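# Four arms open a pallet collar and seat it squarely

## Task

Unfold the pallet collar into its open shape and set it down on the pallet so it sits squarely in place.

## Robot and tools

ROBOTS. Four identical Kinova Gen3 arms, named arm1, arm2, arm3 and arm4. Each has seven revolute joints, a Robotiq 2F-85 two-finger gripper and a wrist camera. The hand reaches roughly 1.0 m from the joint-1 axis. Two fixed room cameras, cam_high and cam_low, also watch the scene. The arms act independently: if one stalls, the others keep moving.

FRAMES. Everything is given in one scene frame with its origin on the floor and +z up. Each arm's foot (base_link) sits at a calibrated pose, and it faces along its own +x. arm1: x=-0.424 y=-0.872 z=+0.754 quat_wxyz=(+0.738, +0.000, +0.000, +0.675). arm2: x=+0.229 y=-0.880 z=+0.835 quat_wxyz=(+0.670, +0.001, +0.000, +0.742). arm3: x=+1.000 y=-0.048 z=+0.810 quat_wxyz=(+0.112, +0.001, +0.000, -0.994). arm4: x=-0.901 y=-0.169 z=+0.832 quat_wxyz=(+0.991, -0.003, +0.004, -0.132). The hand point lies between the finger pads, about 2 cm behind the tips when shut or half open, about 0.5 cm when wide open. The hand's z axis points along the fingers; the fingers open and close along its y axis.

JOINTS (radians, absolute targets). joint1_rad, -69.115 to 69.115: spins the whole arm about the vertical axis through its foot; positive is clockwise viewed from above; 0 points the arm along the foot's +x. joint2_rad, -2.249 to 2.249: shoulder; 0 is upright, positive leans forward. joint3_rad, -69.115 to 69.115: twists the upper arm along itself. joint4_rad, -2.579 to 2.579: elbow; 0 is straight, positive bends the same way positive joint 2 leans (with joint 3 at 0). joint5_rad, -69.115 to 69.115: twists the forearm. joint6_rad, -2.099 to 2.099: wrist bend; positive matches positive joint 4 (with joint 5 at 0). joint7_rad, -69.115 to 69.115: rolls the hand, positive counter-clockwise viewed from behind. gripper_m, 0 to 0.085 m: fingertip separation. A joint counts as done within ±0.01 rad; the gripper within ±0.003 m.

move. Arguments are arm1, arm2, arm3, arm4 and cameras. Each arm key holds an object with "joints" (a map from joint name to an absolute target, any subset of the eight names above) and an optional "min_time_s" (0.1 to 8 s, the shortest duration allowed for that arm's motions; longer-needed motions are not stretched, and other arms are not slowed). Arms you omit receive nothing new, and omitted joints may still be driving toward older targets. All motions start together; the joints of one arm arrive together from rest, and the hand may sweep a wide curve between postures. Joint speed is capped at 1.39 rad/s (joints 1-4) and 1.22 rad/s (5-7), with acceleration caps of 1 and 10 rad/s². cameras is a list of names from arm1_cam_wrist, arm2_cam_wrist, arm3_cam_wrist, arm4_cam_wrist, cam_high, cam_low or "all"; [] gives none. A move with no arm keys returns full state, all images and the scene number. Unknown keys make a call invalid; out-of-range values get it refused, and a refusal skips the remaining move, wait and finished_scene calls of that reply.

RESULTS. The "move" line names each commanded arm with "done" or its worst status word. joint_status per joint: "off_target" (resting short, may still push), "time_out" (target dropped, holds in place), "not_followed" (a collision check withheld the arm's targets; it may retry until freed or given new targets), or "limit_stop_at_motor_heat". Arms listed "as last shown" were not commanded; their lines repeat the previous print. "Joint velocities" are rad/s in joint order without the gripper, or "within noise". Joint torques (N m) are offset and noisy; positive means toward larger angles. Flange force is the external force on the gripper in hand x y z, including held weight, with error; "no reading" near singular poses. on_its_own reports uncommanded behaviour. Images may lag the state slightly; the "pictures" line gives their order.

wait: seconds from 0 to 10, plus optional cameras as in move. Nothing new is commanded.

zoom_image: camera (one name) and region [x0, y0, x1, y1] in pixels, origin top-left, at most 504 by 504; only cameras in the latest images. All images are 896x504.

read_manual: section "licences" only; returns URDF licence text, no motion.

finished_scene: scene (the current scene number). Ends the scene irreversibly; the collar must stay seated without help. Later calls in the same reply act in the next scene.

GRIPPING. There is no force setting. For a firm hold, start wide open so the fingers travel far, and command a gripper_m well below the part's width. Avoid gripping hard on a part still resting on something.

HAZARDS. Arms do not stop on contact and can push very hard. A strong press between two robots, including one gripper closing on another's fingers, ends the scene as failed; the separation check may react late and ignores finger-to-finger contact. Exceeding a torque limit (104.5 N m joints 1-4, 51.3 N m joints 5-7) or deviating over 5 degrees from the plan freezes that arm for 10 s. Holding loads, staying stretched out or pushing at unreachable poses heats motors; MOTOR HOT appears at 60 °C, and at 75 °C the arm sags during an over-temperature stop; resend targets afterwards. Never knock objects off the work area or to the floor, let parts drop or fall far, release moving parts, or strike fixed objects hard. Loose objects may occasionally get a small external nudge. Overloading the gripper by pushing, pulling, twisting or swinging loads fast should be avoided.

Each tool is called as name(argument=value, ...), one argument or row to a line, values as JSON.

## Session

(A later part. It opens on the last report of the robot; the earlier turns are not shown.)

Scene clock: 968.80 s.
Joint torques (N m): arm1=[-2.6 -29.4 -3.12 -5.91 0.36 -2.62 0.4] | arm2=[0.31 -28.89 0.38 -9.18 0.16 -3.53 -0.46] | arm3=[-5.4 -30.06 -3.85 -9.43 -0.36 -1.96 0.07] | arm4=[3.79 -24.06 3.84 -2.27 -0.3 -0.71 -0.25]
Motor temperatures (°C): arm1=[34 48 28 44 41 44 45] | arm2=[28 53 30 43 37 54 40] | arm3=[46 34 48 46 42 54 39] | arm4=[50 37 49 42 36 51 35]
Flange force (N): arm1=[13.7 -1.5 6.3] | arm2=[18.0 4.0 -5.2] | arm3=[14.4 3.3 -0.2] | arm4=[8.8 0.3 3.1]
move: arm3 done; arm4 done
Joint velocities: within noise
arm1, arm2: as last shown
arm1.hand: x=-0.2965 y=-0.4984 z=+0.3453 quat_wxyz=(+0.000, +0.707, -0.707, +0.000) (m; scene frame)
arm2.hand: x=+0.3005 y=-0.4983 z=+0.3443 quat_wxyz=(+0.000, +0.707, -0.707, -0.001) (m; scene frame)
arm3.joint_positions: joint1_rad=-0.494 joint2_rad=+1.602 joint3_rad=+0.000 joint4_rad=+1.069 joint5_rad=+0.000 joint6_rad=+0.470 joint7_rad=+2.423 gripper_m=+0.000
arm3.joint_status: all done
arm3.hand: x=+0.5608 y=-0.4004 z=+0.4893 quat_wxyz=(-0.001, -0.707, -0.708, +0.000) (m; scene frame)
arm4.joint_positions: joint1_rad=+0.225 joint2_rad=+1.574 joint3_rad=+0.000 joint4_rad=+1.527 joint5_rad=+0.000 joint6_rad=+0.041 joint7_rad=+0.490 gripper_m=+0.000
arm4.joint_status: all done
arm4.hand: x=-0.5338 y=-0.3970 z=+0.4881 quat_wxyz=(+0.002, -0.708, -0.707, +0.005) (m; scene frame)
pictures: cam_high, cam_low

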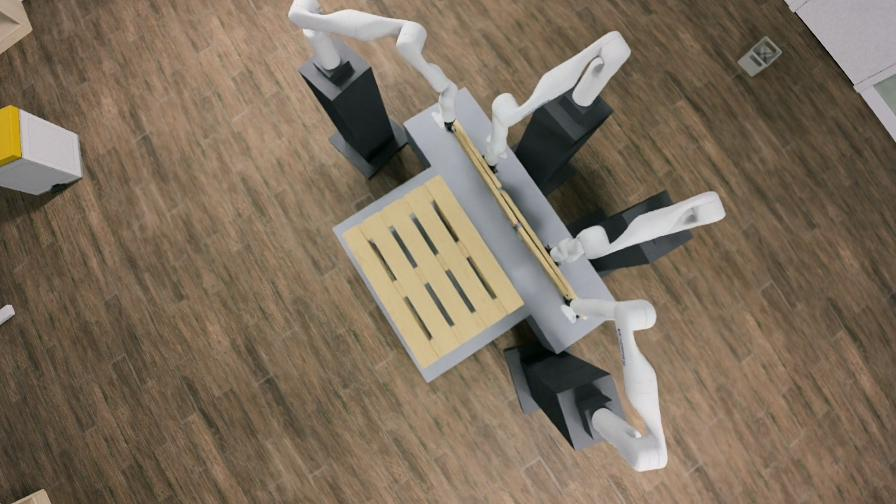

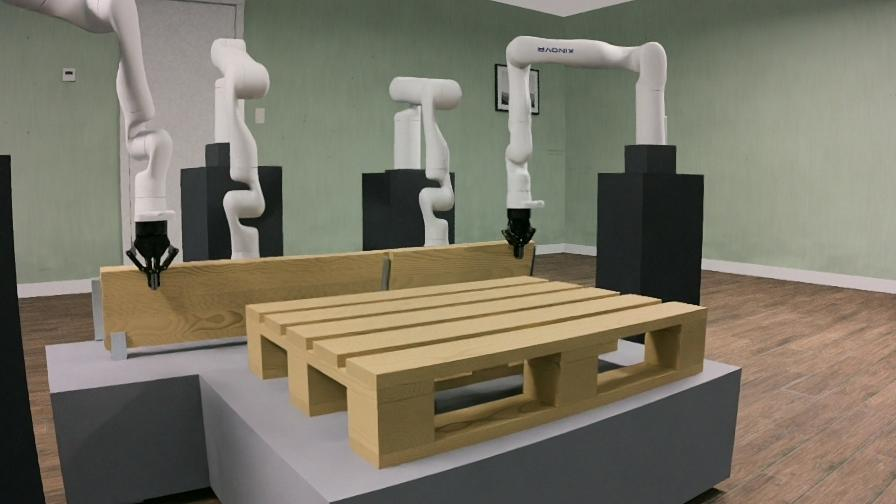

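move(
  arm2={"joints":{"joint1_rad":0.2328,"joint2_rad":1.1692,"joint4_rad":2.0714,"joint6_rad":-0.099,"joint7_rad":1.70},"min_time_s":1.5},
)

move(
  arm2={"joints":{"joint1_rad":-0.3365,"joint2_rad":1.1941,"joint4_rad":1.68,"joint6_rad":0.2675,"joint7_rad":-0.4384,"gripper_m":0.05}},
  cameras=["arm2_cam_wrist","cam_low"],
)

zoom_image(
  camera="arm2_cam_wrist",
  region=[250, 0, 750, 504],
)

Scene clock: 989.60 s.
Joint torques (N m): arm1=[-2.24 -28.42 -2.76 -5.28 0.36 -2.36 0.41] | arm2=[0.54 -16.01 0.19 0.02 0.22 -0.23 -0.36] | arm3=[-1.66 -24.3 -0.41 -5.34 0.34 -0.24 0] | arm4=[1.96 -22.88 1.42 -2.07 -0.23 -0.59 -0.15]
Motor temperatures (°C): arm1=[33 47 28 42 41 43 45] | arm2=[28 50 30 41 37 52 40] | arm3=[44 35 46 45 42 52 39] | arm4=[47 37 46 39 35 50 35]
Flange force (N): arm1=[12.3 -1.0 5.7] | arm2=[1.2 1.7 -6.2] | arm3=[5.4 2.5 -3.9] | arm4=[5.2 -1.4 0.8]
move: arm2 done
Joint velocities: within noise
arm1, arm3, arm4: as last shown
arm1.hand: x=-0.2965 y=-0.4983 z=+0.3453 quat_wxyz=(+0.000, +0.707, -0.707, +0.000) (m; scene frame)
arm2.joint_positions: joint1_rad=+0.233 joint2_rad=+1.169 joint3_rad=+0.000 joint4_rad=+2.071 joint5_rad=+0.000 joint6_rad=-0.099 joint7_rad=+1.700 gripper_m=+0.000
arm2.joint_status: all done
arm2.hand: x=+0.2997 y=-0.5299 z=+0.6609 quat_wxyz=(+0.000, +0.707, -0.707, -0.001) (m; scene frame)
arm3.hand: x=+0.5608 y=-0.4004 z=+0.4894 quat_wxyz=(-0.001, -0.707, -0.708, +0.000) (m; scene frame)
arm4.hand: x=-0.5338 y=-0.3970 z=+0.4882 quat_wxyz=(+0.002, -0.708, -0.707, +0.005) (m; scene frame)
pictures: none

Scene clock: 992.10 s.
Joint torques (N m): arm1=[-2.24 -28.32 -2.72 -5.32 0.36 -2.36 0.42] | arm2=[0.65 -19.43 0.15 -3.25 0.22 -0.29 -0.36] | arm3=[-1.66 -24.25 -0.38 -5.32 0.34 -0.21 -0.01] | arm4=[1.89 -22.92 1.45 -2.09 -0.25 -0.63 -0.12]
Motor temperatures (°C): arm1=[33 47 28 42 41 43 45] | arm2=[28 50 30 41 37 51 40] | arm3=[44 35 46 44 42 52 39] | arm4=[46 37 46 39 35 50 35]
Flange force (N): arm1=[12.4 -0.9 5.3] | arm2=[-0.1 -3.6 -5.6] | arm3=[5.5 2.5 -4.0] | arm4=[5.0 -1.4 0.8]
move: arm2 done
Joint velocities: within noise
arm1, arm3, arm4: as last shown
arm2.joint_positions: joint1_rad=-0.337 joint2_rad=+1.194 joint3_rad=+0.000 joint4_rad=+1.680 joint5_rad=+0.000 joint6_rad=+0.267 joint7_rad=-0.438 gripper_m=+0.050
arm2.joint_status: all done
arm2.hand: x=+0.0496 y=-0.4400 z=+0.6615 quat_wxyz=(+0.001, +0.000, -1.000, -0.001) (m; scene frame)
pictures: arm2_cam_wrist, cam_low

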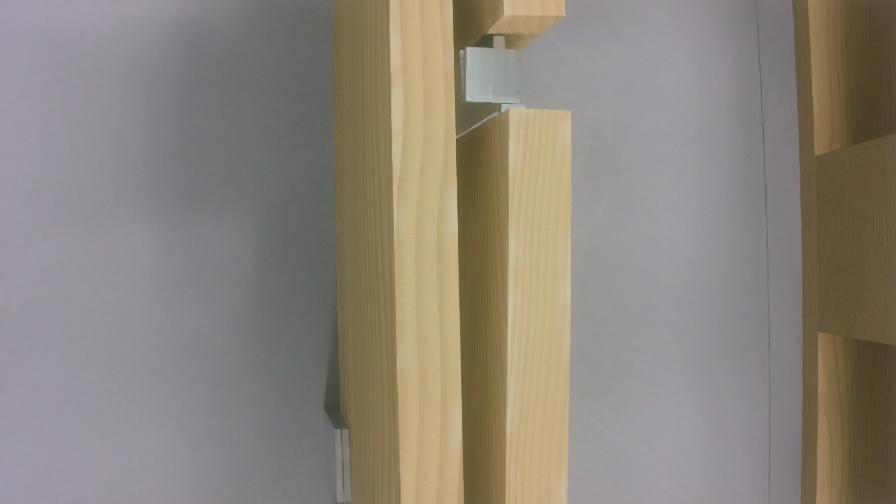

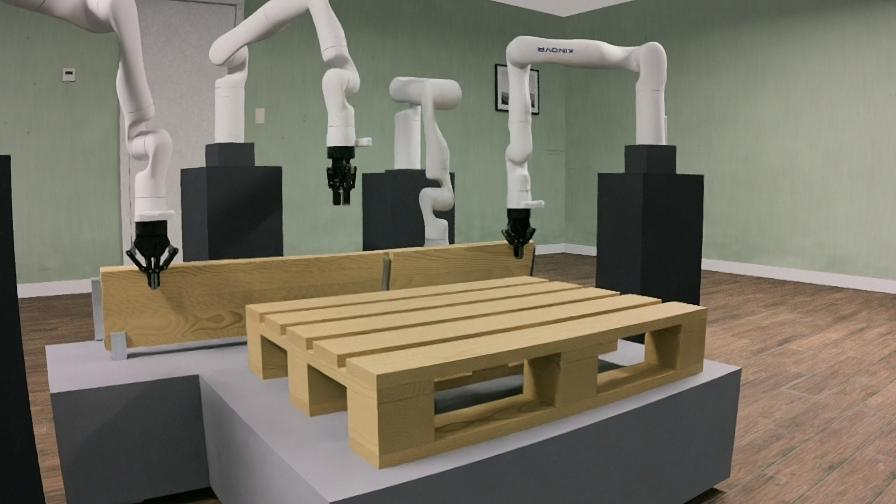

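Scaled by 1.000.

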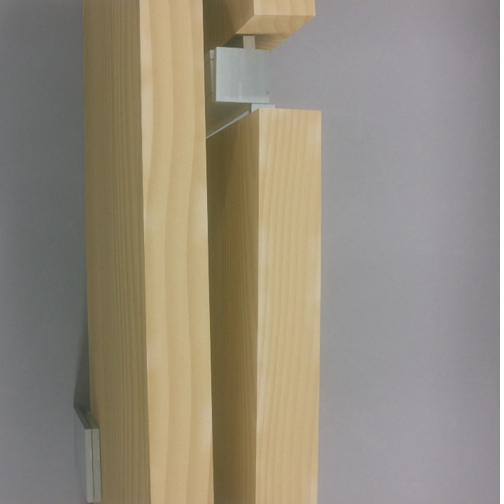

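move(
  arm2={"joints":{"joint1_rad":-0.3503,"joint2_rad":1.4916,"joint4_rad":1.519,"joint6_rad":0.131,"joint7_rad":-0.4522}},
  cameras=["arm2_cam_wrist","cam_low"],
)

zoom_image(
  camera="cam_low",
  region=[280, 180, 430, 300],
)

Scene clock: 1049.73 s.
Joint torques (N m): arm1=[-2.25 -28.39 -2.73 -5.3 0.32 -2.35 0.43] | arm2=[0.61 -19.54 0.12 -2.07 0.2 -0.29 -0.38] | arm3=[-1.64 -24.26 -0.44 -5.31 0.33 -0.21 0.01] | arm4=[1.89 -22.89 1.42 -2.13 -0.23 -0.63 -0.13]
Motor temperatures (°C): arm1=[33 45 27 38 41 41 45] | arm2=[28 43 30 36 37 47 40] | arm3=[40 35 41 40 40 49 39] | arm4=[40 37 39 34 35 48 35]
Flange force (N): arm1=[12.4 -1.0 5.5] | arm2=[0.0 -3.0 -6.4] | arm3=[5.4 2.5 -4.0] | arm4=[5.1 -1.5 0.6]
move: arm2 done
Joint velocities: within noise
arm1, arm3, arm4: as last shown
arm2.joint_positions: joint1_rad=-0.350 joint2_rad=+1.492 joint3_rad=+0.000 joint4_rad=+1.519 joint5_rad=+0.000 joint6_rad=+0.131 joint7_rad=-0.452 gripper_m=+0.050
arm2.joint_status: all done
arm2.hand: x=+0.0494 y=-0.4547 z=+0.5315 quat_wxyz=(+0.001, +0.000, -1.000, -0.001) (m; scene frame)
pictures: arm2_cam_wrist, cam_low

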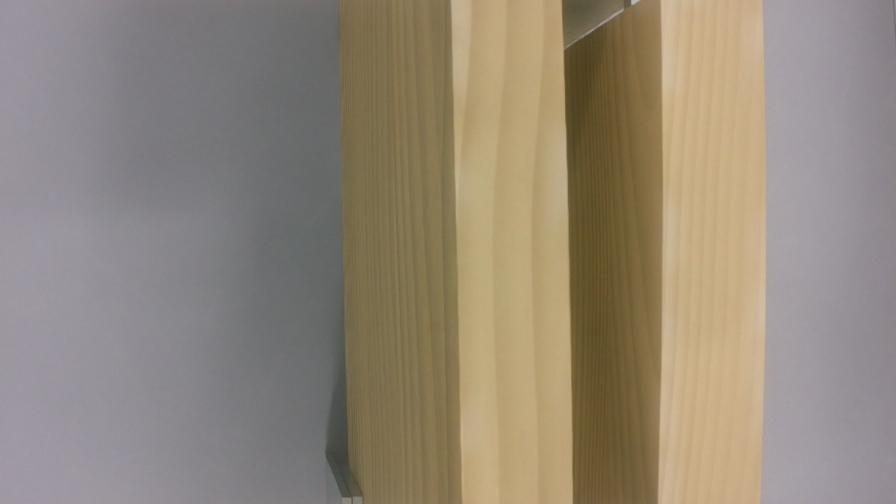

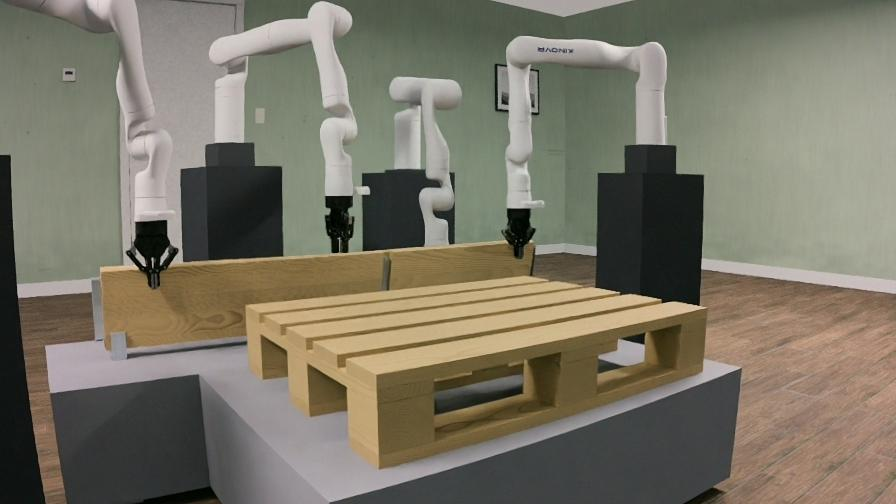

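Scaled by 3.360 from the camera's 896x504 image, which has a finer 1280x720 frame.

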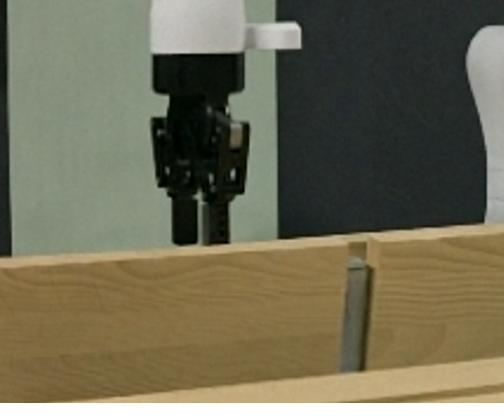

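move(
  arm2={"joints":{"joint1_rad":-0.3503,"joint2_rad":1.5472,"joint4_rad":1.4674,"joint6_rad":0.127,"joint7_rad":-0.4522},"min_time_s":1.5},
  cameras=["arm2_cam_wrist","cam_low"],
)

zoom_image(
  camera="cam_low",
  region=[280, 180, 430, 300],
)

Scene clock: 1075.10 s.
Joint torques (N m): arm1=[-2.67 -27.89 -3.2 -7.05 0.37 -2.84 0.4] | arm2=[4.17 -14.75 5 -8.98 0.54 -4.02 -0.3] | arm3=[-5.92 -28.27 -4.4 -9.49 -0.44 -2.26 0.1] | arm4=[5.14 -25.96 5.65 -4.67 -0.35 -1.75 -0.33]
Motor temperatures (°C): arm1=[33 44 27 37 41 40 45] | arm2=[28 41 30 35 37 46 40] | arm3=[38 35 40 39 40 48 39] | arm4=[38 37 37 32 35 47 35]
Flange force (N): arm1=[16.1 -0.8 -0.5] | arm2=[1.7 -19.2 -34.2] | arm3=[15.9 3.8 -4.6] | arm4=[13.6 -2.0 1.9]
move: arm2 done
Joint velocities: within noise
arm1, arm3, arm4: as last shown
arm2.joint_positions: joint1_rad=-0.350 joint2_rad=+1.547 joint3_rad=+0.000 joint4_rad=+1.467 joint5_rad=+0.000 joint6_rad=+0.127 joint7_rad=-0.452 gripper_m=+0.050
arm2.joint_status: all done
arm2.hand: x=+0.0494 y=-0.4547 z=+0.5080 quat_wxyz=(+0.001, +0.000, -1.000, -0.001) (m; scene frame)
arm3.hand: x=+0.5608 y=-0.4004 z=+0.4893 quat_wxyz=(-0.001, -0.707, -0.708, +0.000) (m; scene frame)
arm4.hand: x=-0.5338 y=-0.3970 z=+0.4881 quat_wxyz=(+0.002, -0.708, -0.707, +0.005) (m; scene frame)
pictures: arm2_cam_wrist, cam_low

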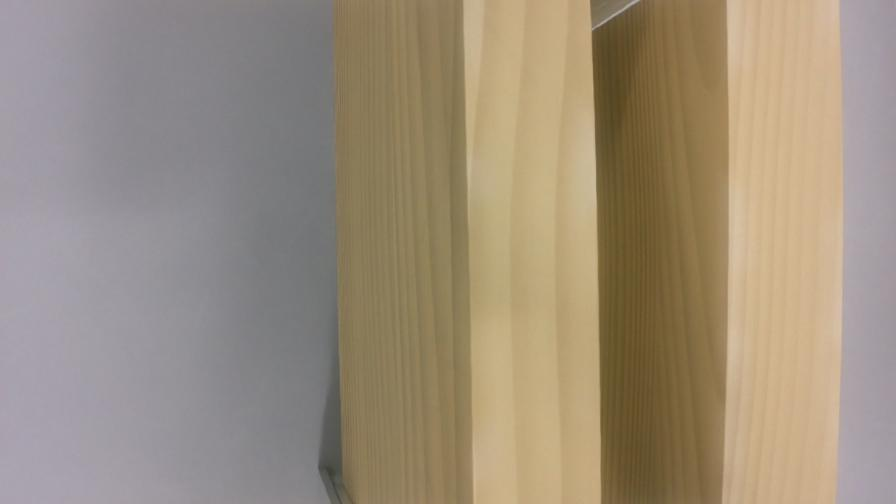

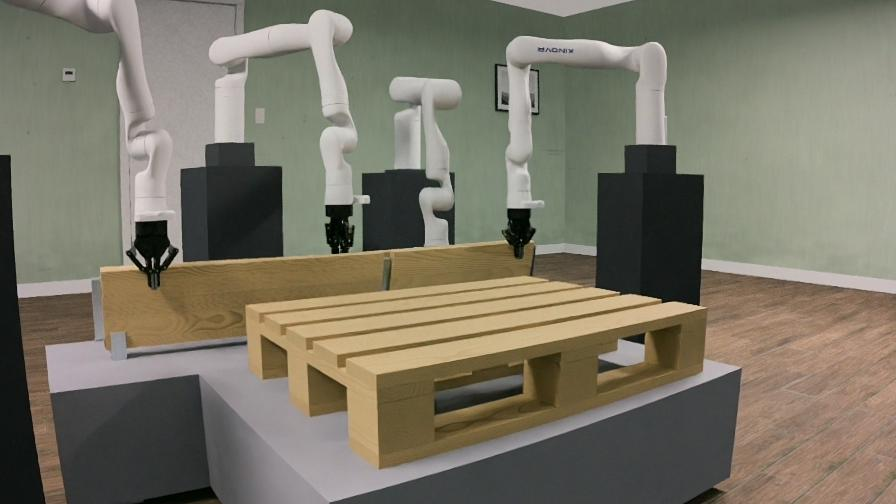

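Scaled by 3.360 from the camera's 896x504 image, which has a finer 1280x720 frame.

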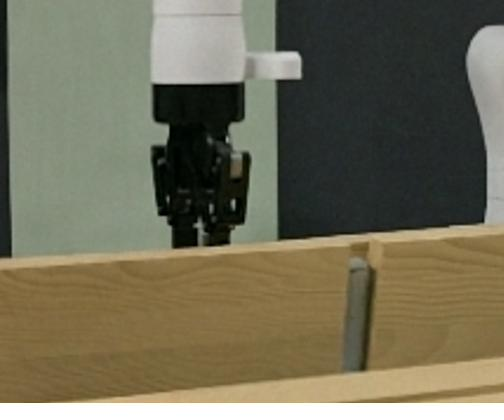

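move(
  arm2={"joints":{"gripper_m":0.0}},
  cameras=["arm2_cam_wrist"],
)

Scene clock: 1095.07 s.
Joint torques (N m): arm1=[-2.04 -35.85 -2.18 -14.93 0.12 -5.9 0.21] | arm2=[-2.75 6.18 -3.93 4.05 0.48 0.89 0.06] | arm3=[-0.72 -23.85 0.45 -4.74 0.5 0.11 -0.06] | arm4=[2.86 -20.83 2.6 -1.55 -0.29 -0.31 -0.19]
Motor temperatures (°C): arm1=[33 43 27 36 41 40 45] | arm2=[28 40 30 34 37 46 40] | arm3=[37 36 39 38 40 47 39] | arm4=[37 38 36 31 35 47 35]
Flange force (N): arm1=[30.3 5.1 -2.8] | arm2=[-1.9 8.7 -53.5] | arm3=[3.5 2.6 -3.5] | arm4=[6.5 0.0 -2.9]
move: arm2 off_target
Joint velocities: within noise
arm1, arm3, arm4: as last shown
arm1.hand: x=-0.2966 y=-0.4984 z=+0.3453 quat_wxyz=(+0.000, +0.707, -0.707, +0.000) (m; scene frame)
arm2.joint_positions: joint1_rad=-0.350 joint2_rad=+1.547 joint3_rad=+0.000 joint4_rad=+1.467 joint5_rad=+0.000 joint6_rad=+0.127 joint7_rad=-0.452 gripper_m=+0.019
arm2.joint_status: gripper_m off_target (ended at +0.019, target +0.000)
arm2.hand: x=+0.0494 y=-0.4547 z=+0.5080 quat_wxyz=(+0.001, +0.000, -1.000, -0.001) (m; scene frame)
arm3.hand: x=+0.5608 y=-0.4004 z=+0.4894 quat_wxyz=(-0.001, -0.707, -0.708, +0.000) (m; scene frame)
arm4.hand: x=-0.5337 y=-0.3971 z=+0.4882 quat_wxyz=(+0.002, -0.708, -0.707, +0.005) (m; scene frame)
pictures: arm2_cam_wrist

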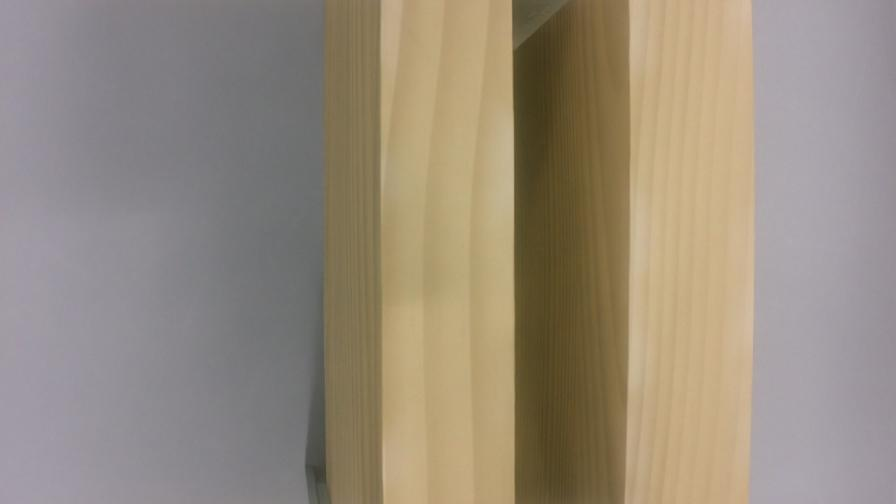

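move(
  arm1={"joints":{"joint1_rad":0.1908,"joint2_rad":0.9456,"joint4_rad":2.127,"joint6_rad":0.069,"joint7_rad":0.28},"min_time_s":2},
)

move(
  arm2={"joints":{"joint1_rad":-0.4108,"joint2_rad":1.5321,"joint4_rad":1.6405,"joint6_rad":-0.031,"joint7_rad":-0.5128},"min_time_s":3},
)

move(
  arm2={"joints":{"joint1_rad":-0.4852,"joint2_rad":1.5447,"joint4_rad":1.7844,"joint6_rad":-0.1875,"joint7_rad":-0.5871},"min_time_s":3},
  cameras=["cam_high","cam_low","arm1_cam_wrist"],
)

zoom_image(
  camera="cam_high",
  region=[410, 100, 630, 350],
)

Scene clock: 1125.23 s.
Joint torques (N m): arm1=[-0.56 -18.79 -1.08 -0.75 0.24 -0.05 0.39] | arm2=[-0.31 7.89 -0.33 -3.24 0.77 -3.17 0.13] | arm3=[-0.76 -23.86 0.43 -4.75 0.48 0.12 -0.05] | arm4=[0.96 -21.09 0.18 -0.93 -0.21 0 -0.04]
Motor temperatures (°C): arm1=[33 44 27 36 41 40 45] | arm2=[28 38 30 33 37 45 40] | arm3=[36 36 37 37 40 47 39] | arm4=[35 37 34 30 35 47 35]
Flange force (N): arm1=[-0.5 -0.1 4.7] | arm2=[-2.1 -5.6 -74.6] | arm3=[3.7 2.7 -3.5] | arm4=[2.4 -0.9 -0.8]
move: arm1 done
TORQUE WARNING: arm1's joint2_rad reached its warning level (56.7 N m). A warning alone does not stop the arm.
Joint velocities: within noise
arm1.joint_positions: joint1_rad=+0.191 joint2_rad=+0.946 joint3_rad=+0.000 joint4_rad=+2.127 joint5_rad=+0.000 joint6_rad=+0.069 joint7_rad=+0.280 gripper_m=+0.000
arm1.joint_status: all done
arm1.hand: x=-0.2995 y=-0.5300 z=+0.6596 quat_wxyz=(+0.000, +0.000, -1.000, +0.000) (m; scene frame)
arm2, arm3, arm4: as last shown
arm2.hand: x=+0.0493 y=-0.4547 z=+0.5080 quat_wxyz=(+0.001, +0.000, -1.000, -0.001) (m; scene frame)
arm4.hand: x=-0.5339 y=-0.3970 z=+0.4881 quat_wxyz=(+0.002, -0.708, -0.707, +0.005) (m; scene frame)
pictures: none

Scene clock: 1128.53 s.
Joint torques (N m): arm1=[-0.56 -18.82 -1.07 -0.76 0.24 -0.06 0.4] | arm2=[-1.19 -18.58 -0.99 3.33 1.69 2 1.09] | arm3=[-0.69 -23.89 0.46 -4.73 0.53 0.08 -0.01] | arm4=[0.38 -20.38 -0.54 -0.19 -0.2 0.34 -0.02]
Motor temperatures (°C): arm1=[33 44 27 35 41 40 45] | arm2=[28 37 30 33 37 45 40] | arm3=[36 36 37 37 40 47 39] | arm4=[35 37 34 30 35 47 35]
Flange force (N): arm1=[-0.5 -0.1 4.7] | arm2=[1.9 2.7 3.7] | arm3=[3.3 2.6 -3.4] | arm4=[0.6 -0.4 -0.7]
move: arm2 done
Joint velocities: within noise
arm1, arm3, arm4: as last shown
arm1.hand: x=-0.2995 y=-0.5301 z=+0.6596 quat_wxyz=(+0.000, +0.000, -1.000, +0.000) (m; scene frame)
arm2.joint_positions: joint1_rad=-0.411 joint2_rad=+1.532 joint3_rad=+0.000 joint4_rad=+1.640 joint5_rad=+0.000 joint6_rad=-0.031 joint7_rad=-0.513 gripper_m=+0.019
arm2.joint_status: all done
arm2.hand: x=+0.0485 y=-0.5097 z=+0.5118 quat_wxyz=(+0.001, +0.000, -1.000, -0.001) (m; scene frame)
arm4.hand: x=-0.5338 y=-0.3970 z=+0.4882 quat_wxyz=(+0.002, -0.708, -0.707, +0.005) (m; scene frame)
pictures: none

Scene clock: 1131.83 s.
Joint torques (N m): arm1=[-0.54 -18.86 -1.03 -0.68 0.25 -0.02 0.39] | arm2=[-3.84 -19.93 -5.02 4.15 2.67 1.33 1.63] | arm3=[-0.75 -23.87 0.47 -4.73 0.53 0.12 -0.04] | arm4=[0.43 -20.4 -0.49 -0.14 -0.18 0.33 -0.03]
Motor temperatures (°C): arm1=[33 43 27 35 41 40 45] | arm2=[28 37 30 33 37 45 40] | arm3=[36 36 37 37 40 47 39] | arm4=[35 37 34 30 35 47 35]
Flange force (N): arm1=[-0.5 0.1 5.0] | arm2=[-3.6 4.8 8.9] | arm3=[3.5 2.6 -3.4] | arm4=[0.6 -0.2 -0.5]
move: arm2 done
Joint velocities: within noise
arm1: as last shown
arm2.joint_positions: joint1_rad=-0.485 joint2_rad=+1.545 joint3_rad=+0.000 joint4_rad=+1.784 joint5_rad=+0.000 joint6_rad=-0.188 joint7_rad=-0.587 gripper_m=+0.019
arm2.joint_status: all done
arm2.hand: x=+0.0484 y=-0.5645 z=+0.5118 quat_wxyz=(+0.001, +0.000, -1.000, -0.001) (m; scene frame)
arm3.joint_positions: joint1_rad=-0.494 joint2_rad=+1.602 joint3_rad=+0.000 joint4_rad=+1.069 joint5_rad=+0.000 joint6_rad=+0.470 joint7_rad=+2.423 gripper_m=+0.000
arm3.joint_status: not commanded
arm3.hand: x=+0.5608 y=-0.4004 z=+0.4894 quat_wxyz=(-0.001, -0.707, -0.708, +0.000) (m; scene frame)
arm4.joint_positions: joint1_rad=+0.225 joint2_rad=+1.574 joint3_rad=+0.000 joint4_rad=+1.527 joint5_rad=+0.000 joint6_rad=+0.041 joint7_rad=+0.490 gripper_m=+0.000
arm4.joint_status: not commanded
arm4.hand: x=-0.5338 y=-0.3970 z=+0.4882 quat_wxyz=(+0.002, -0.708, -0.707, +0.005) (m; scene frame)
pictures: arm1_cam_wrist, cam_high, cam_low

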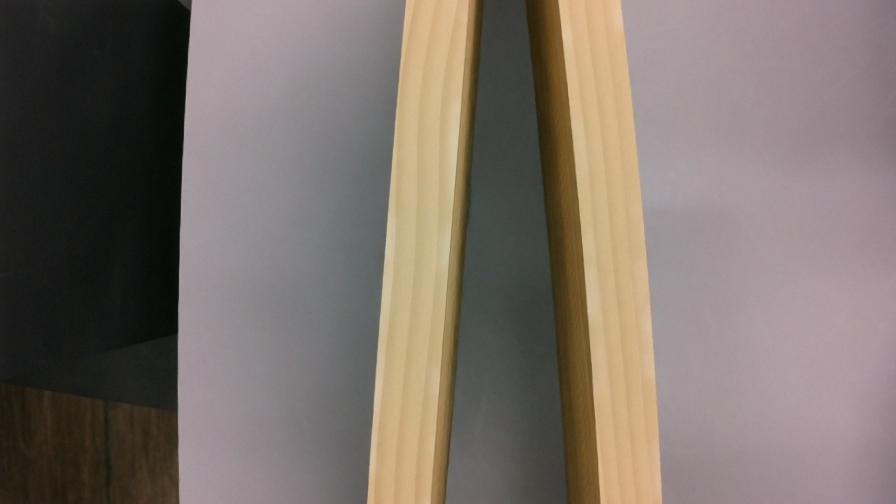

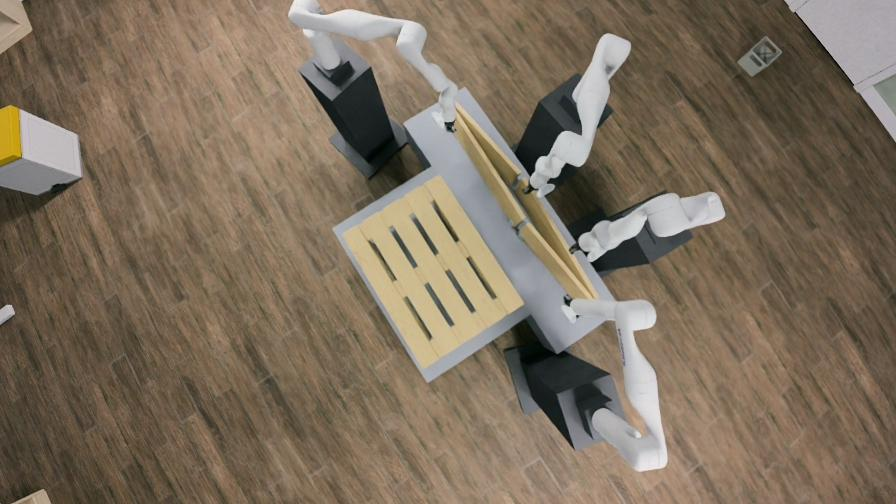

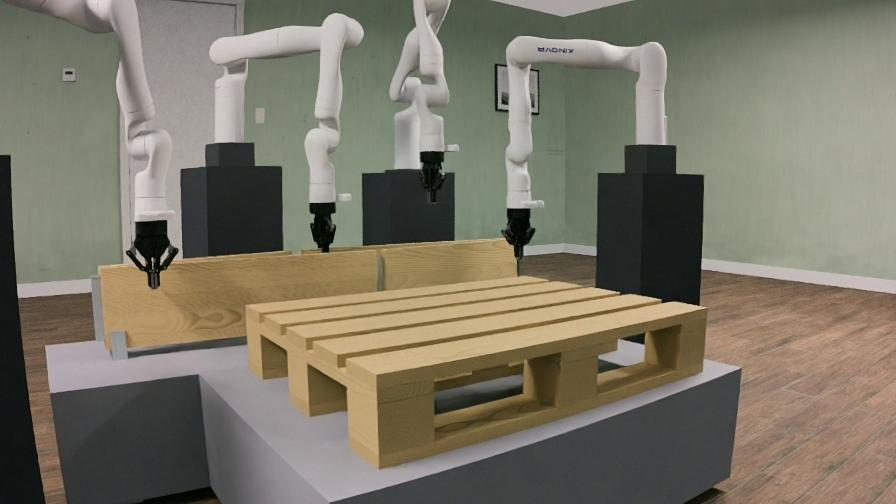

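Scaled by 2.016 from the camera's 896x504 image, which has a finer 1280x720 frame.

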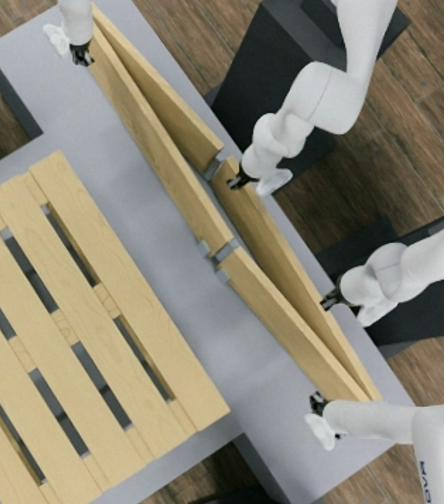

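move(
  arm1={"joints":{"joint1_rad":0.3583,"joint2_rad":1.2156,"joint4_rad":1.9922,"joint6_rad":-0.0662,"joint7_rad":0.383,"gripper_m":0.055}},
)

move(
  arm1={"joints":{"joint1_rad":0.3583,"joint2_rad":1.3481,"joint4_rad":1.9103,"joint6_rad":-0.1168,"joint7_rad":0.383},"min_time_s":1},
)

move(
  arm1={"joints":{"gripper_m":0.0}},
  arm3={"joints":{"joint1_rad":-0.377,"joint2_rad":1.5,"joint4_rad":1.1462,"joint6_rad":0.4954,"joint7_rad":2.54}},
  arm4={"joints":{"joint1_rad":0.0361,"joint2_rad":1.5,"joint4_rad":1.516,"joint6_rad":0.1256,"joint7_rad":0.3007}},
  cameras=["cam_low","cam_high","arm1_cam_wrist"],
)

Scene clock: 1186.93 s.
Joint torques (N m): arm1=[-0.58 -20.17 -1.01 0.43 0.26 -0.03 0.37] | arm2=[-3.92 -19.89 -4.9 4.18 2.75 1.28 1.6] | arm3=[-0.68 -23.85 0.45 -4.79 0.5 0.1 0] | arm4=[0.38 -20.37 -0.58 -0.14 -0.17 0.3 0]
Motor temperatures (°C): arm1=[33 41 27 34 41 39 45] | arm2=[28 37 30 32 37 44 40] | arm3=[34 35 35 35 39 46 39] | arm4=[33 38 32 28 35 46 35]
Flange force (N): arm1=[-0.4 -1.0 4.3] | arm2=[-3.5 5.1 8.9] | arm3=[3.6 2.9 -3.6] | arm4=[0.5 -0.2 -0.6]
move: arm1 done
Joint velocities: within noise
arm1.joint_positions: joint1_rad=+0.358 joint2_rad=+1.216 joint3_rad=+0.000 joint4_rad=+1.992 joint5_rad=+0.000 joint6_rad=-0.066 joint7_rad=+0.383 gripper_m=+0.055
arm1.joint_status: all done
arm1.hand: x=-0.2396 y=-0.5457 z=+0.5596 quat_wxyz=(+0.000, -0.032, -0.999, +0.000) (m; scene frame)
arm2, arm3, arm4: as last shown
pictures: none

Scene clock: 1188.27 s.
Joint torques (N m): arm1=[-0.58 -20.46 -0.98 0.92 0.28 -0.02 0.43] | arm2=[-3.93 -19.92 -4.96 4.18 2.65 1.28 1.6] | arm3=[-0.74 -23.84 0.45 -4.72 0.52 0.12 -0.03] | arm4=[0.39 -20.39 -0.57 -0.14 -0.19 0.3 -0.03]
Motor temperatures (°C): arm1=[33 41 27 34 41 39 45] | arm2=[28 37 30 32 37 44 40] | arm3=[34 35 35 35 39 46 39] | arm4=[33 38 32 28 35 46 35]
Flange force (N): arm1=[-0.4 -1.1 4.1] | arm2=[-3.6 5.2 9.0] | arm3=[3.5 2.6 -3.5] | arm4=[0.5 -0.2 -0.6]
move: arm1 done
Joint velocities: within noise
arm1.joint_positions: joint1_rad=+0.358 joint2_rad=+1.348 joint3_rad=+0.000 joint4_rad=+1.910 joint5_rad=+0.000 joint6_rad=-0.117 joint7_rad=+0.383 gripper_m=+0.055
arm1.joint_status: all done
arm1.hand: x=-0.2396 y=-0.5457 z=+0.5076 quat_wxyz=(+0.000, -0.032, -0.999, +0.000) (m; scene frame)
arm2, arm3, arm4: as last shown
pictures: none

Scene clock: 1189.50 s.
Joint torques (N m): arm1=[-2.81 -23.65 -3.79 -10.84 0.74 -5.7 0.71] | arm2=[-5.33 -16.1 -7.44 9.08 2.69 3.16 1.53] | arm3=[-0.76 -24.08 0.46 -4.9 0.52 0.11 -0.03] | arm4=[0.4 -21.1 -0.57 -0.93 -0.18 0.33 -0.07]
Motor temperatures (°C): arm1=[33 41 27 34 41 39 45] | arm2=[28 37 30 32 37 44 40] | arm3=[34 35 35 35 39 46 39] | arm4=[33 38 32 28 35 46 35]
Flange force (N): arm1=[2.4 -18.8 -12.8] | arm2=[-2.5 15.6 11.3] | arm3=[3.0 2.7 -2.9] | arm4=[0.7 -0.5 -0.6]
move: arm1 off_target; arm3 done; arm4 done
Joint velocities: within noise
arm1.joint_positions: joint1_rad=+0.358 joint2_rad=+1.348 joint3_rad=+0.000 joint4_rad=+1.910 joint5_rad=+0.000 joint6_rad=-0.117 joint7_rad=+0.383 gripper_m=+0.018
arm1.joint_status: gripper_m off_target (ended at +0.018, target +0.000)
arm1.hand: x=-0.2396 y=-0.5457 z=+0.5076 quat_wxyz=(+0.000, -0.032, -0.999, +0.000) (m; scene frame)
arm2: as last shown
arm3.joint_positions: joint1_rad=-0.377 joint2_rad=+1.500 joint3_rad=+0.000 joint4_rad=+1.146 joint5_rad=+0.000 joint6_rad=+0.495 joint7_rad=+2.540 gripper_m=+0.000
arm3.joint_status: all done
arm3.hand: x=+0.5176 y=-0.3500 z=+0.5357 quat_wxyz=(-0.001, -0.707, -0.708, +0.000) (m; scene frame)
arm4.joint_positions: joint1_rad=+0.036 joint2_rad=+1.500 joint3_rad=+0.000 joint4_rad=+1.516 joint5_rad=+0.000 joint6_rad=+0.126 joint7_rad=+0.301 gripper_m=+0.000
arm4.joint_status: all done
arm4.hand: x=-0.4733 y=-0.3306 z=+0.5206 quat_wxyz=(+0.002, -0.708, -0.707, +0.005) (m; scene frame)
pictures: arm1_cam_wrist, cam_high, cam_low

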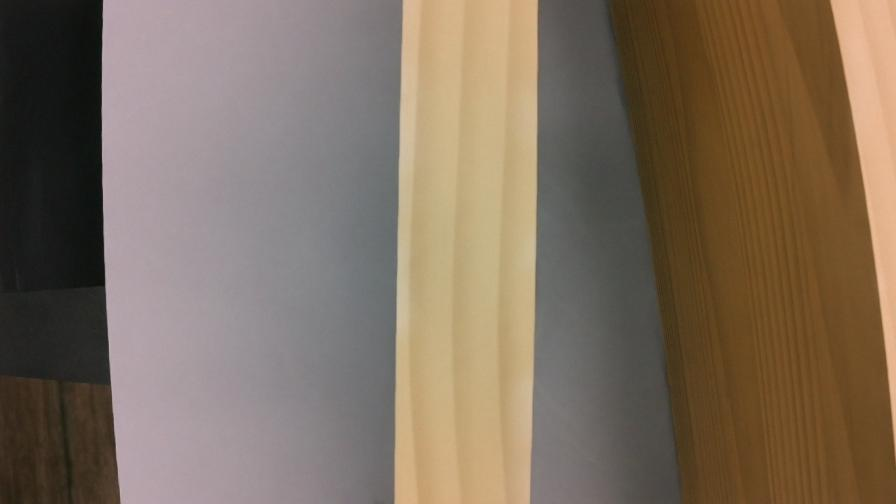

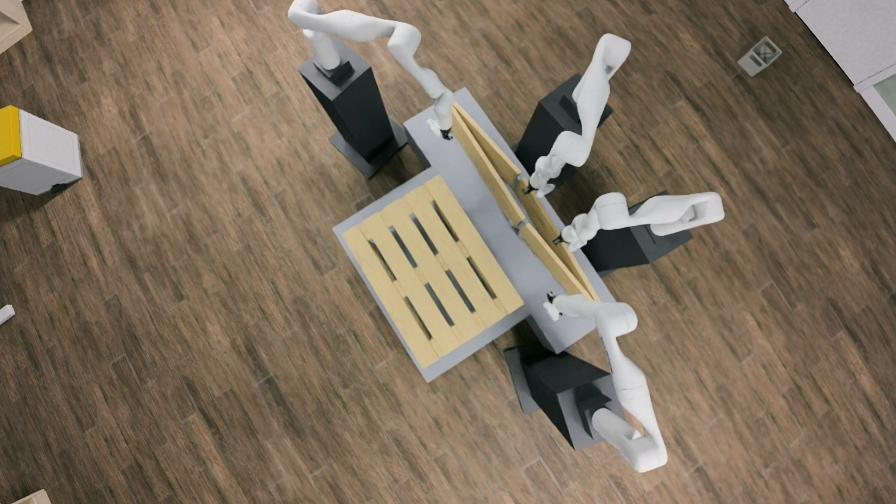

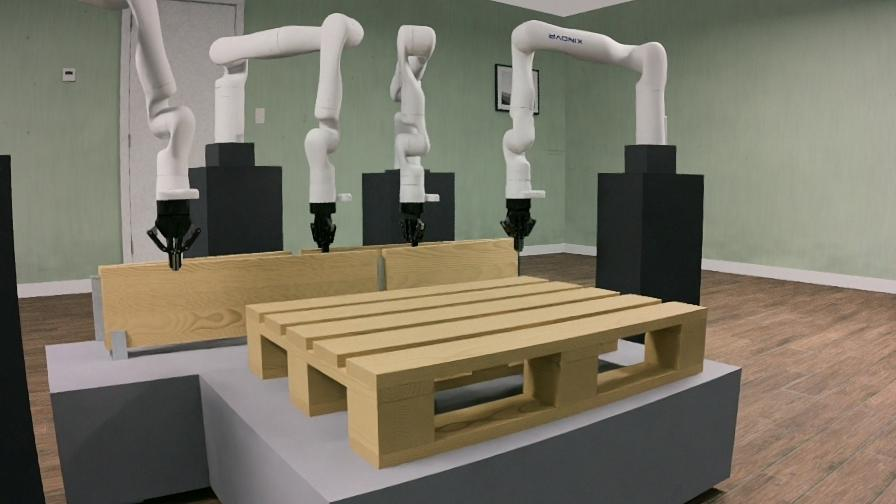

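move(
  arm1={"joints":{"joint2_rad":0.8186,"joint4_rad":2.1098,"joint6_rad":0.2132},"min_time_s":3},
  arm2={"joints":{"joint2_rad":1.0303,"joint4_rad":2.1076,"joint6_rad":0.0037},"min_time_s":3},
  arm3={"joints":{"joint1_rad":-0.03,"joint2_rad":0.703,"joint4_rad":1.813,"joint6_rad":0.6256,"joint7_rad":1.3},"min_time_s":2},
  arm4={"joints":{"joint1_rad":-0.45,"joint2_rad":0.705,"joint4_rad":1.942,"joint6_rad":0.495,"joint7_rad":1.4},"min_time_s":2},
  cameras=["cam_low","cam_high"],
)

Scene clock: 1225.50 s.
Joint torques (N m): arm1=[-4.04 -29.21 -7.07 -10.24 -0.17 -7.17 0.95] | arm2=[0.62 -31.98 2.53 1.04 1.24 -0.42 0.64] | arm3=[-0.75 -18.18 0.24 -5.89 0.5 0.12 -0.04] | arm4=[0.27 -17.22 -0.74 -4.05 -0.2 0.36 -0.03]
Motor temperatures (°C): arm1=[33 41 27 34 41 39 45] | arm2=[28 36 30 32 37 44 40] | arm3=[34 36 34 35 39 46 39] | arm4=[32 39 31 28 35 46 35]
Flange force (N): arm1=[-7.1 -3.7 14.2] | arm2=[6.1 1.9 40.3] | arm3=[2.4 -2.2 -0.3] | arm4=[0.8 0.6 -0.2]
move: arm1 done; arm2 done; arm3 done; arm4 done
TORQUE WARNING: arm2's joint2_rad reached its warning level (56.7 N m). A warning alone does not stop the arm.
Joint velocities: within noise
arm1.joint_positions: joint1_rad=+0.358 joint2_rad=+0.819 joint3_rad=+0.000 joint4_rad=+2.110 joint5_rad=+0.000 joint6_rad=+0.213 joint7_rad=+0.383 gripper_m=+0.018
arm1.joint_status: all done
arm1.hand: x=-0.2395 y=-0.5457 z=+0.7072 quat_wxyz=(+0.000, -0.032, -0.999, +0.000) (m; scene frame)
arm2.joint_positions: joint1_rad=-0.485 joint2_rad=+1.030 joint3_rad=+0.000 joint4_rad=+2.108 joint5_rad=+0.000 joint6_rad=+0.004 joint7_rad=-0.587 gripper_m=+0.019
arm2.joint_status: all done
arm2.hand: x=+0.0488 y=-0.5650 z=+0.7118 quat_wxyz=(+0.001, +0.000, -1.000, -0.001) (m; scene frame)
arm3.joint_positions: joint1_rad=-0.030 joint2_rad=+0.703 joint3_rad=+0.000 joint4_rad=+1.813 joint5_rad=+0.000 joint6_rad=+0.626 joint7_rad=+1.300 gripper_m=+0.000
arm3.joint_status: all done
arm3.hand: x=+0.5525 y=-0.1389 z=+0.8486 quat_wxyz=(+0.000, -1.000, +0.008, -0.001) (m; scene frame)
arm4.joint_positions: joint1_rad=-0.450 joint2_rad=+0.705 joint3_rad=+0.000 joint4_rad=+1.942 joint5_rad=+0.000 joint6_rad=+0.495 joint7_rad=+1.400 gripper_m=+0.000
arm4.joint_status: all done
arm4.hand: x=-0.4821 y=-0.1162 z=+0.8456 quat_wxyz=(+0.005, +0.007, -1.000, +0.002) (m; scene frame)
pictures: cam_high, cam_low

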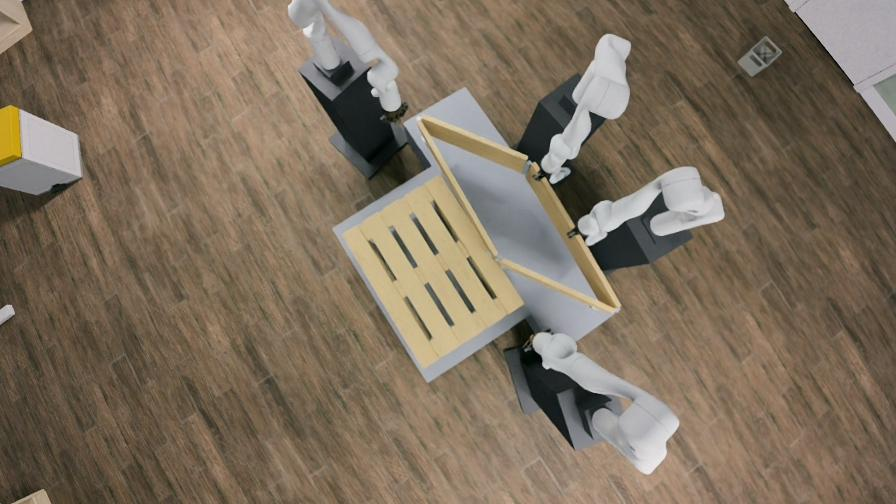

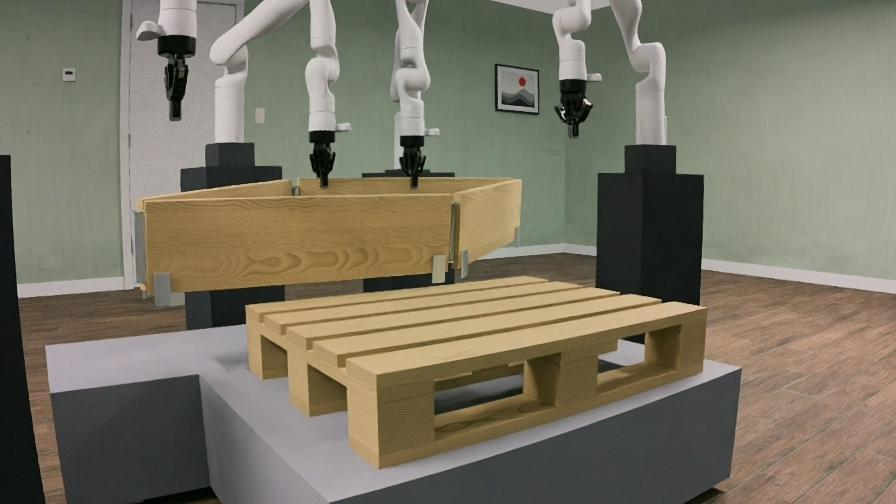

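move(
  arm1={"joints":{"joint1_rad":0.2536,"joint2_rad":1.1363,"joint4_rad":1.1112,"joint6_rad":0.8941,"joint7_rad":0.3428},"min_time_s":5},
  arm2={"joints":{"joint1_rad":-0.1564,"joint2_rad":1.2341,"joint4_rad":1.1907,"joint6_rad":0.7168,"joint7_rad":-0.1937},"min_time_s":5},
  cameras=["all"],
)

zoom_image(
  camera="cam_high",
  region=[330, 80, 630, 390],
)

Scene clock: 1252.77 s.
Joint torques (N m): arm1=[-1.81 -55.56 -1.3 -21.53 0.41 -5.15 0.88] | arm2=[0.66 -23.07 0.17 -6.68 0.2 -0.25 -0.4] | arm3=[-0.72 -18.14 0.27 -5.92 0.5 0.13 -0.02] | arm4=[0.24 -17.18 -0.72 -3.97 -0.19 0.39 -0.01]
Motor temperatures (°C): arm1=[33 41 27 34 41 40 45] | arm2=[28 37 30 31 37 44 40] | arm3=[33 36 34 34 39 45 38] | arm4=[31 39 30 27 35 46 35]
Flange force (N): arm1=[-2.1 1.7 39.9] | arm2=[-0.2 -6.2 -4.8] | arm3=[2.6 -2.1 -0.4] | arm4=[0.6 0.6 -0.2]
move: arm1 done; arm2 done
TORQUE WARNING: arm2's joint2_rad reached its warning level (56.7 N m). A warning alone does not stop the arm.
TORQUE WARNING: arm1's joint2_rad reached its warning level (56.7 N m). A warning alone does not stop the arm.
Joint velocities: within noise
arm1.joint_positions: joint1_rad=+0.254 joint2_rad=+1.136 joint3_rad=+0.000 joint4_rad=+1.111 joint5_rad=+0.000 joint6_rad=+0.894 joint7_rad=+0.343 gripper_m=+0.018
arm1.joint_status: all done
arm1.hand: x=-0.1896 y=-0.2899 z=+0.7071 quat_wxyz=(+0.000, +0.000, -1.000, +0.000) (m; scene frame)
arm2.joint_positions: joint1_rad=-0.156 joint2_rad=+1.234 joint3_rad=+0.000 joint4_rad=+1.191 joint5_rad=+0.000 joint6_rad=+0.717 joint7_rad=-0.194 gripper_m=+0.000
arm2.joint_status: all done
arm2.on_its_own: gripper_m moved -0.019 to your old target +0.000
arm2.hand: x=+0.0983 y=-0.2901 z=+0.7121 quat_wxyz=(+0.001, +0.033, -0.999, -0.001) (m; scene frame)
arm3, arm4: as last shown
pictures: arm1_cam_wrist, arm2_cam_wrist, arm3_cam_wrist, arm4_cam_wrist, cam_high, cam_low

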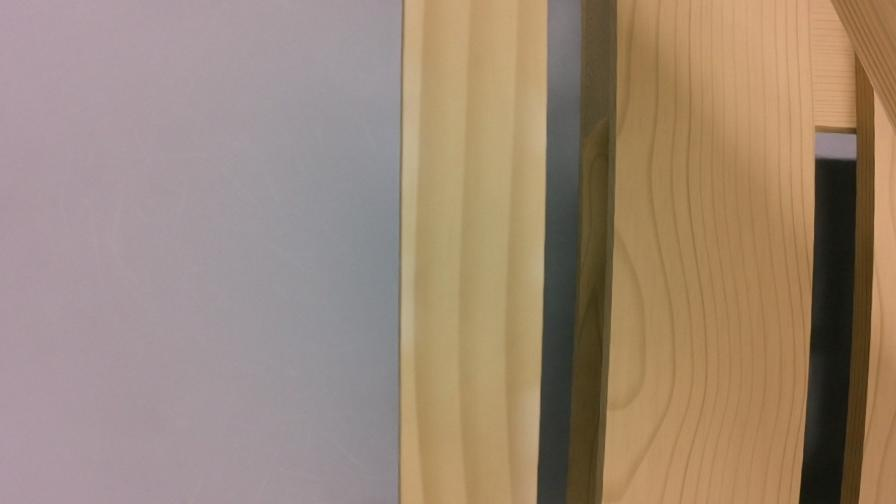

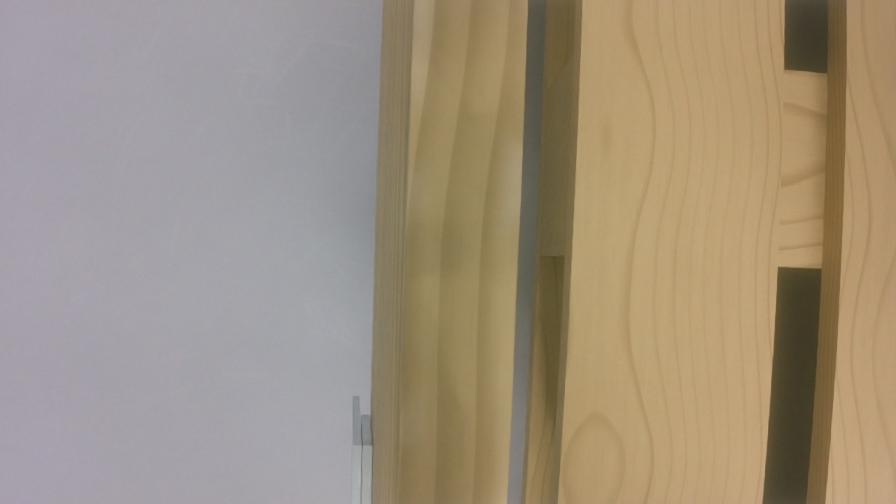

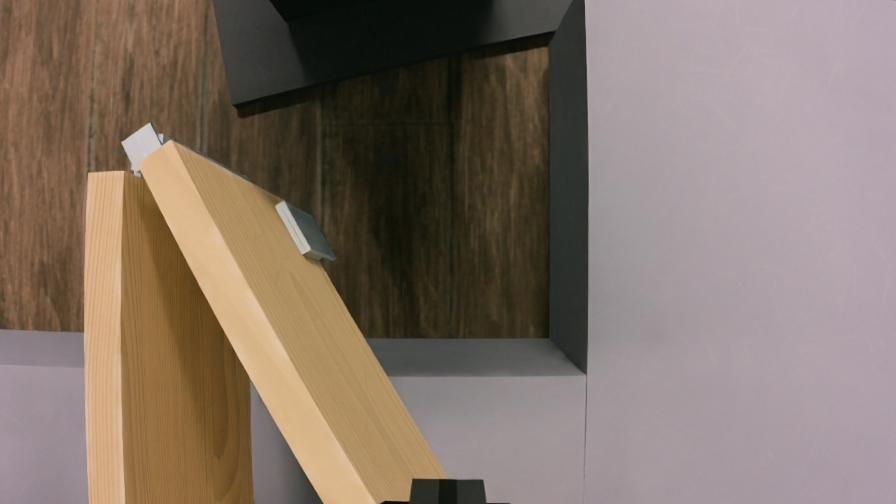

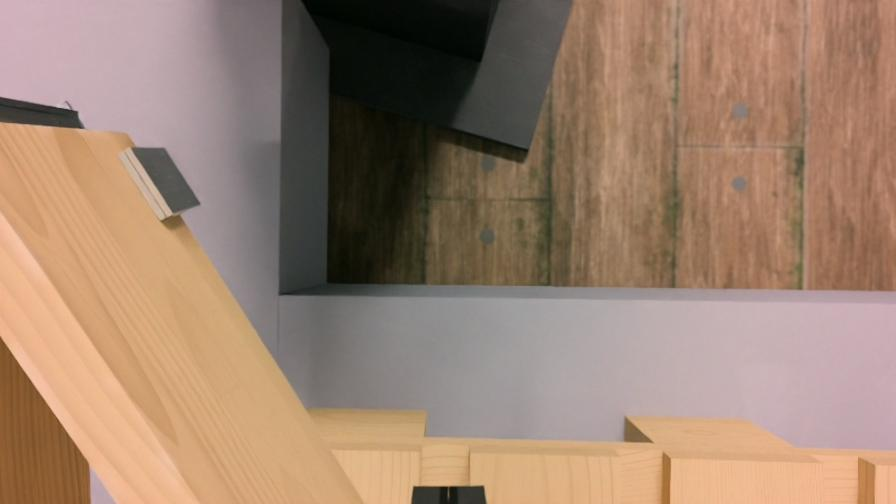

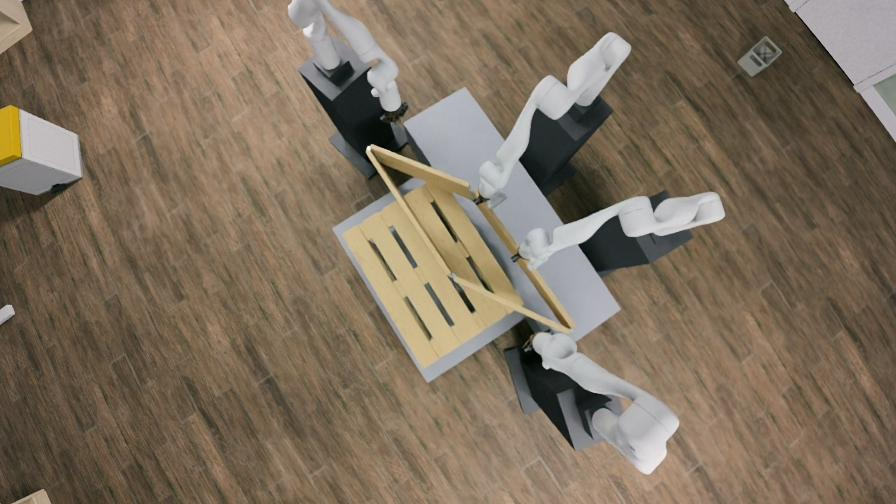

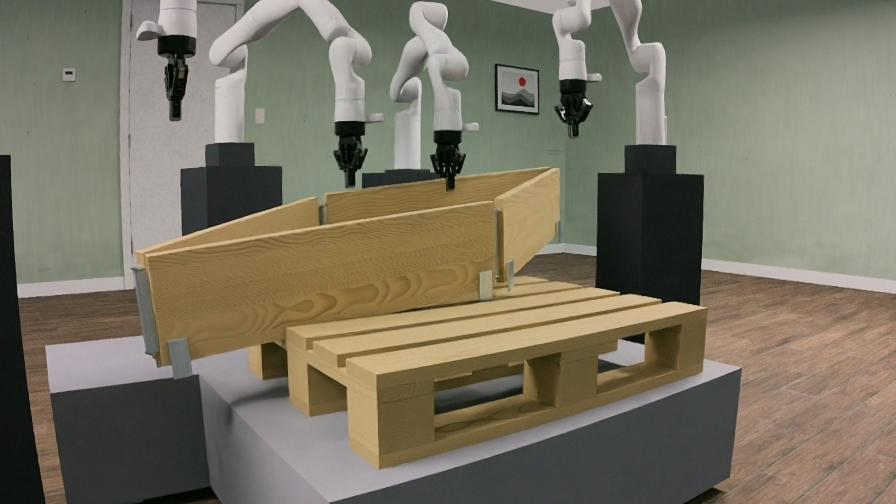

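Scaled by 1.626 from the camera's 896x504 image, which has a finer 1280x720 frame.

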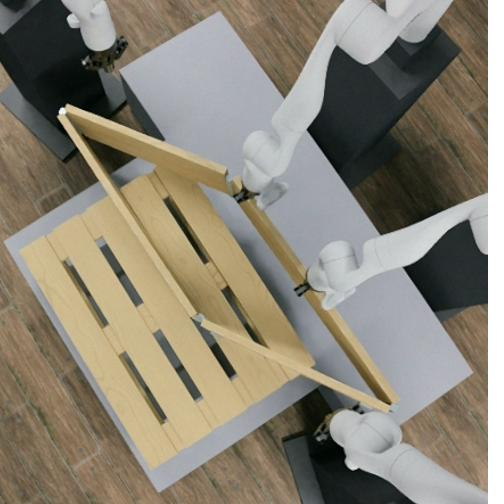

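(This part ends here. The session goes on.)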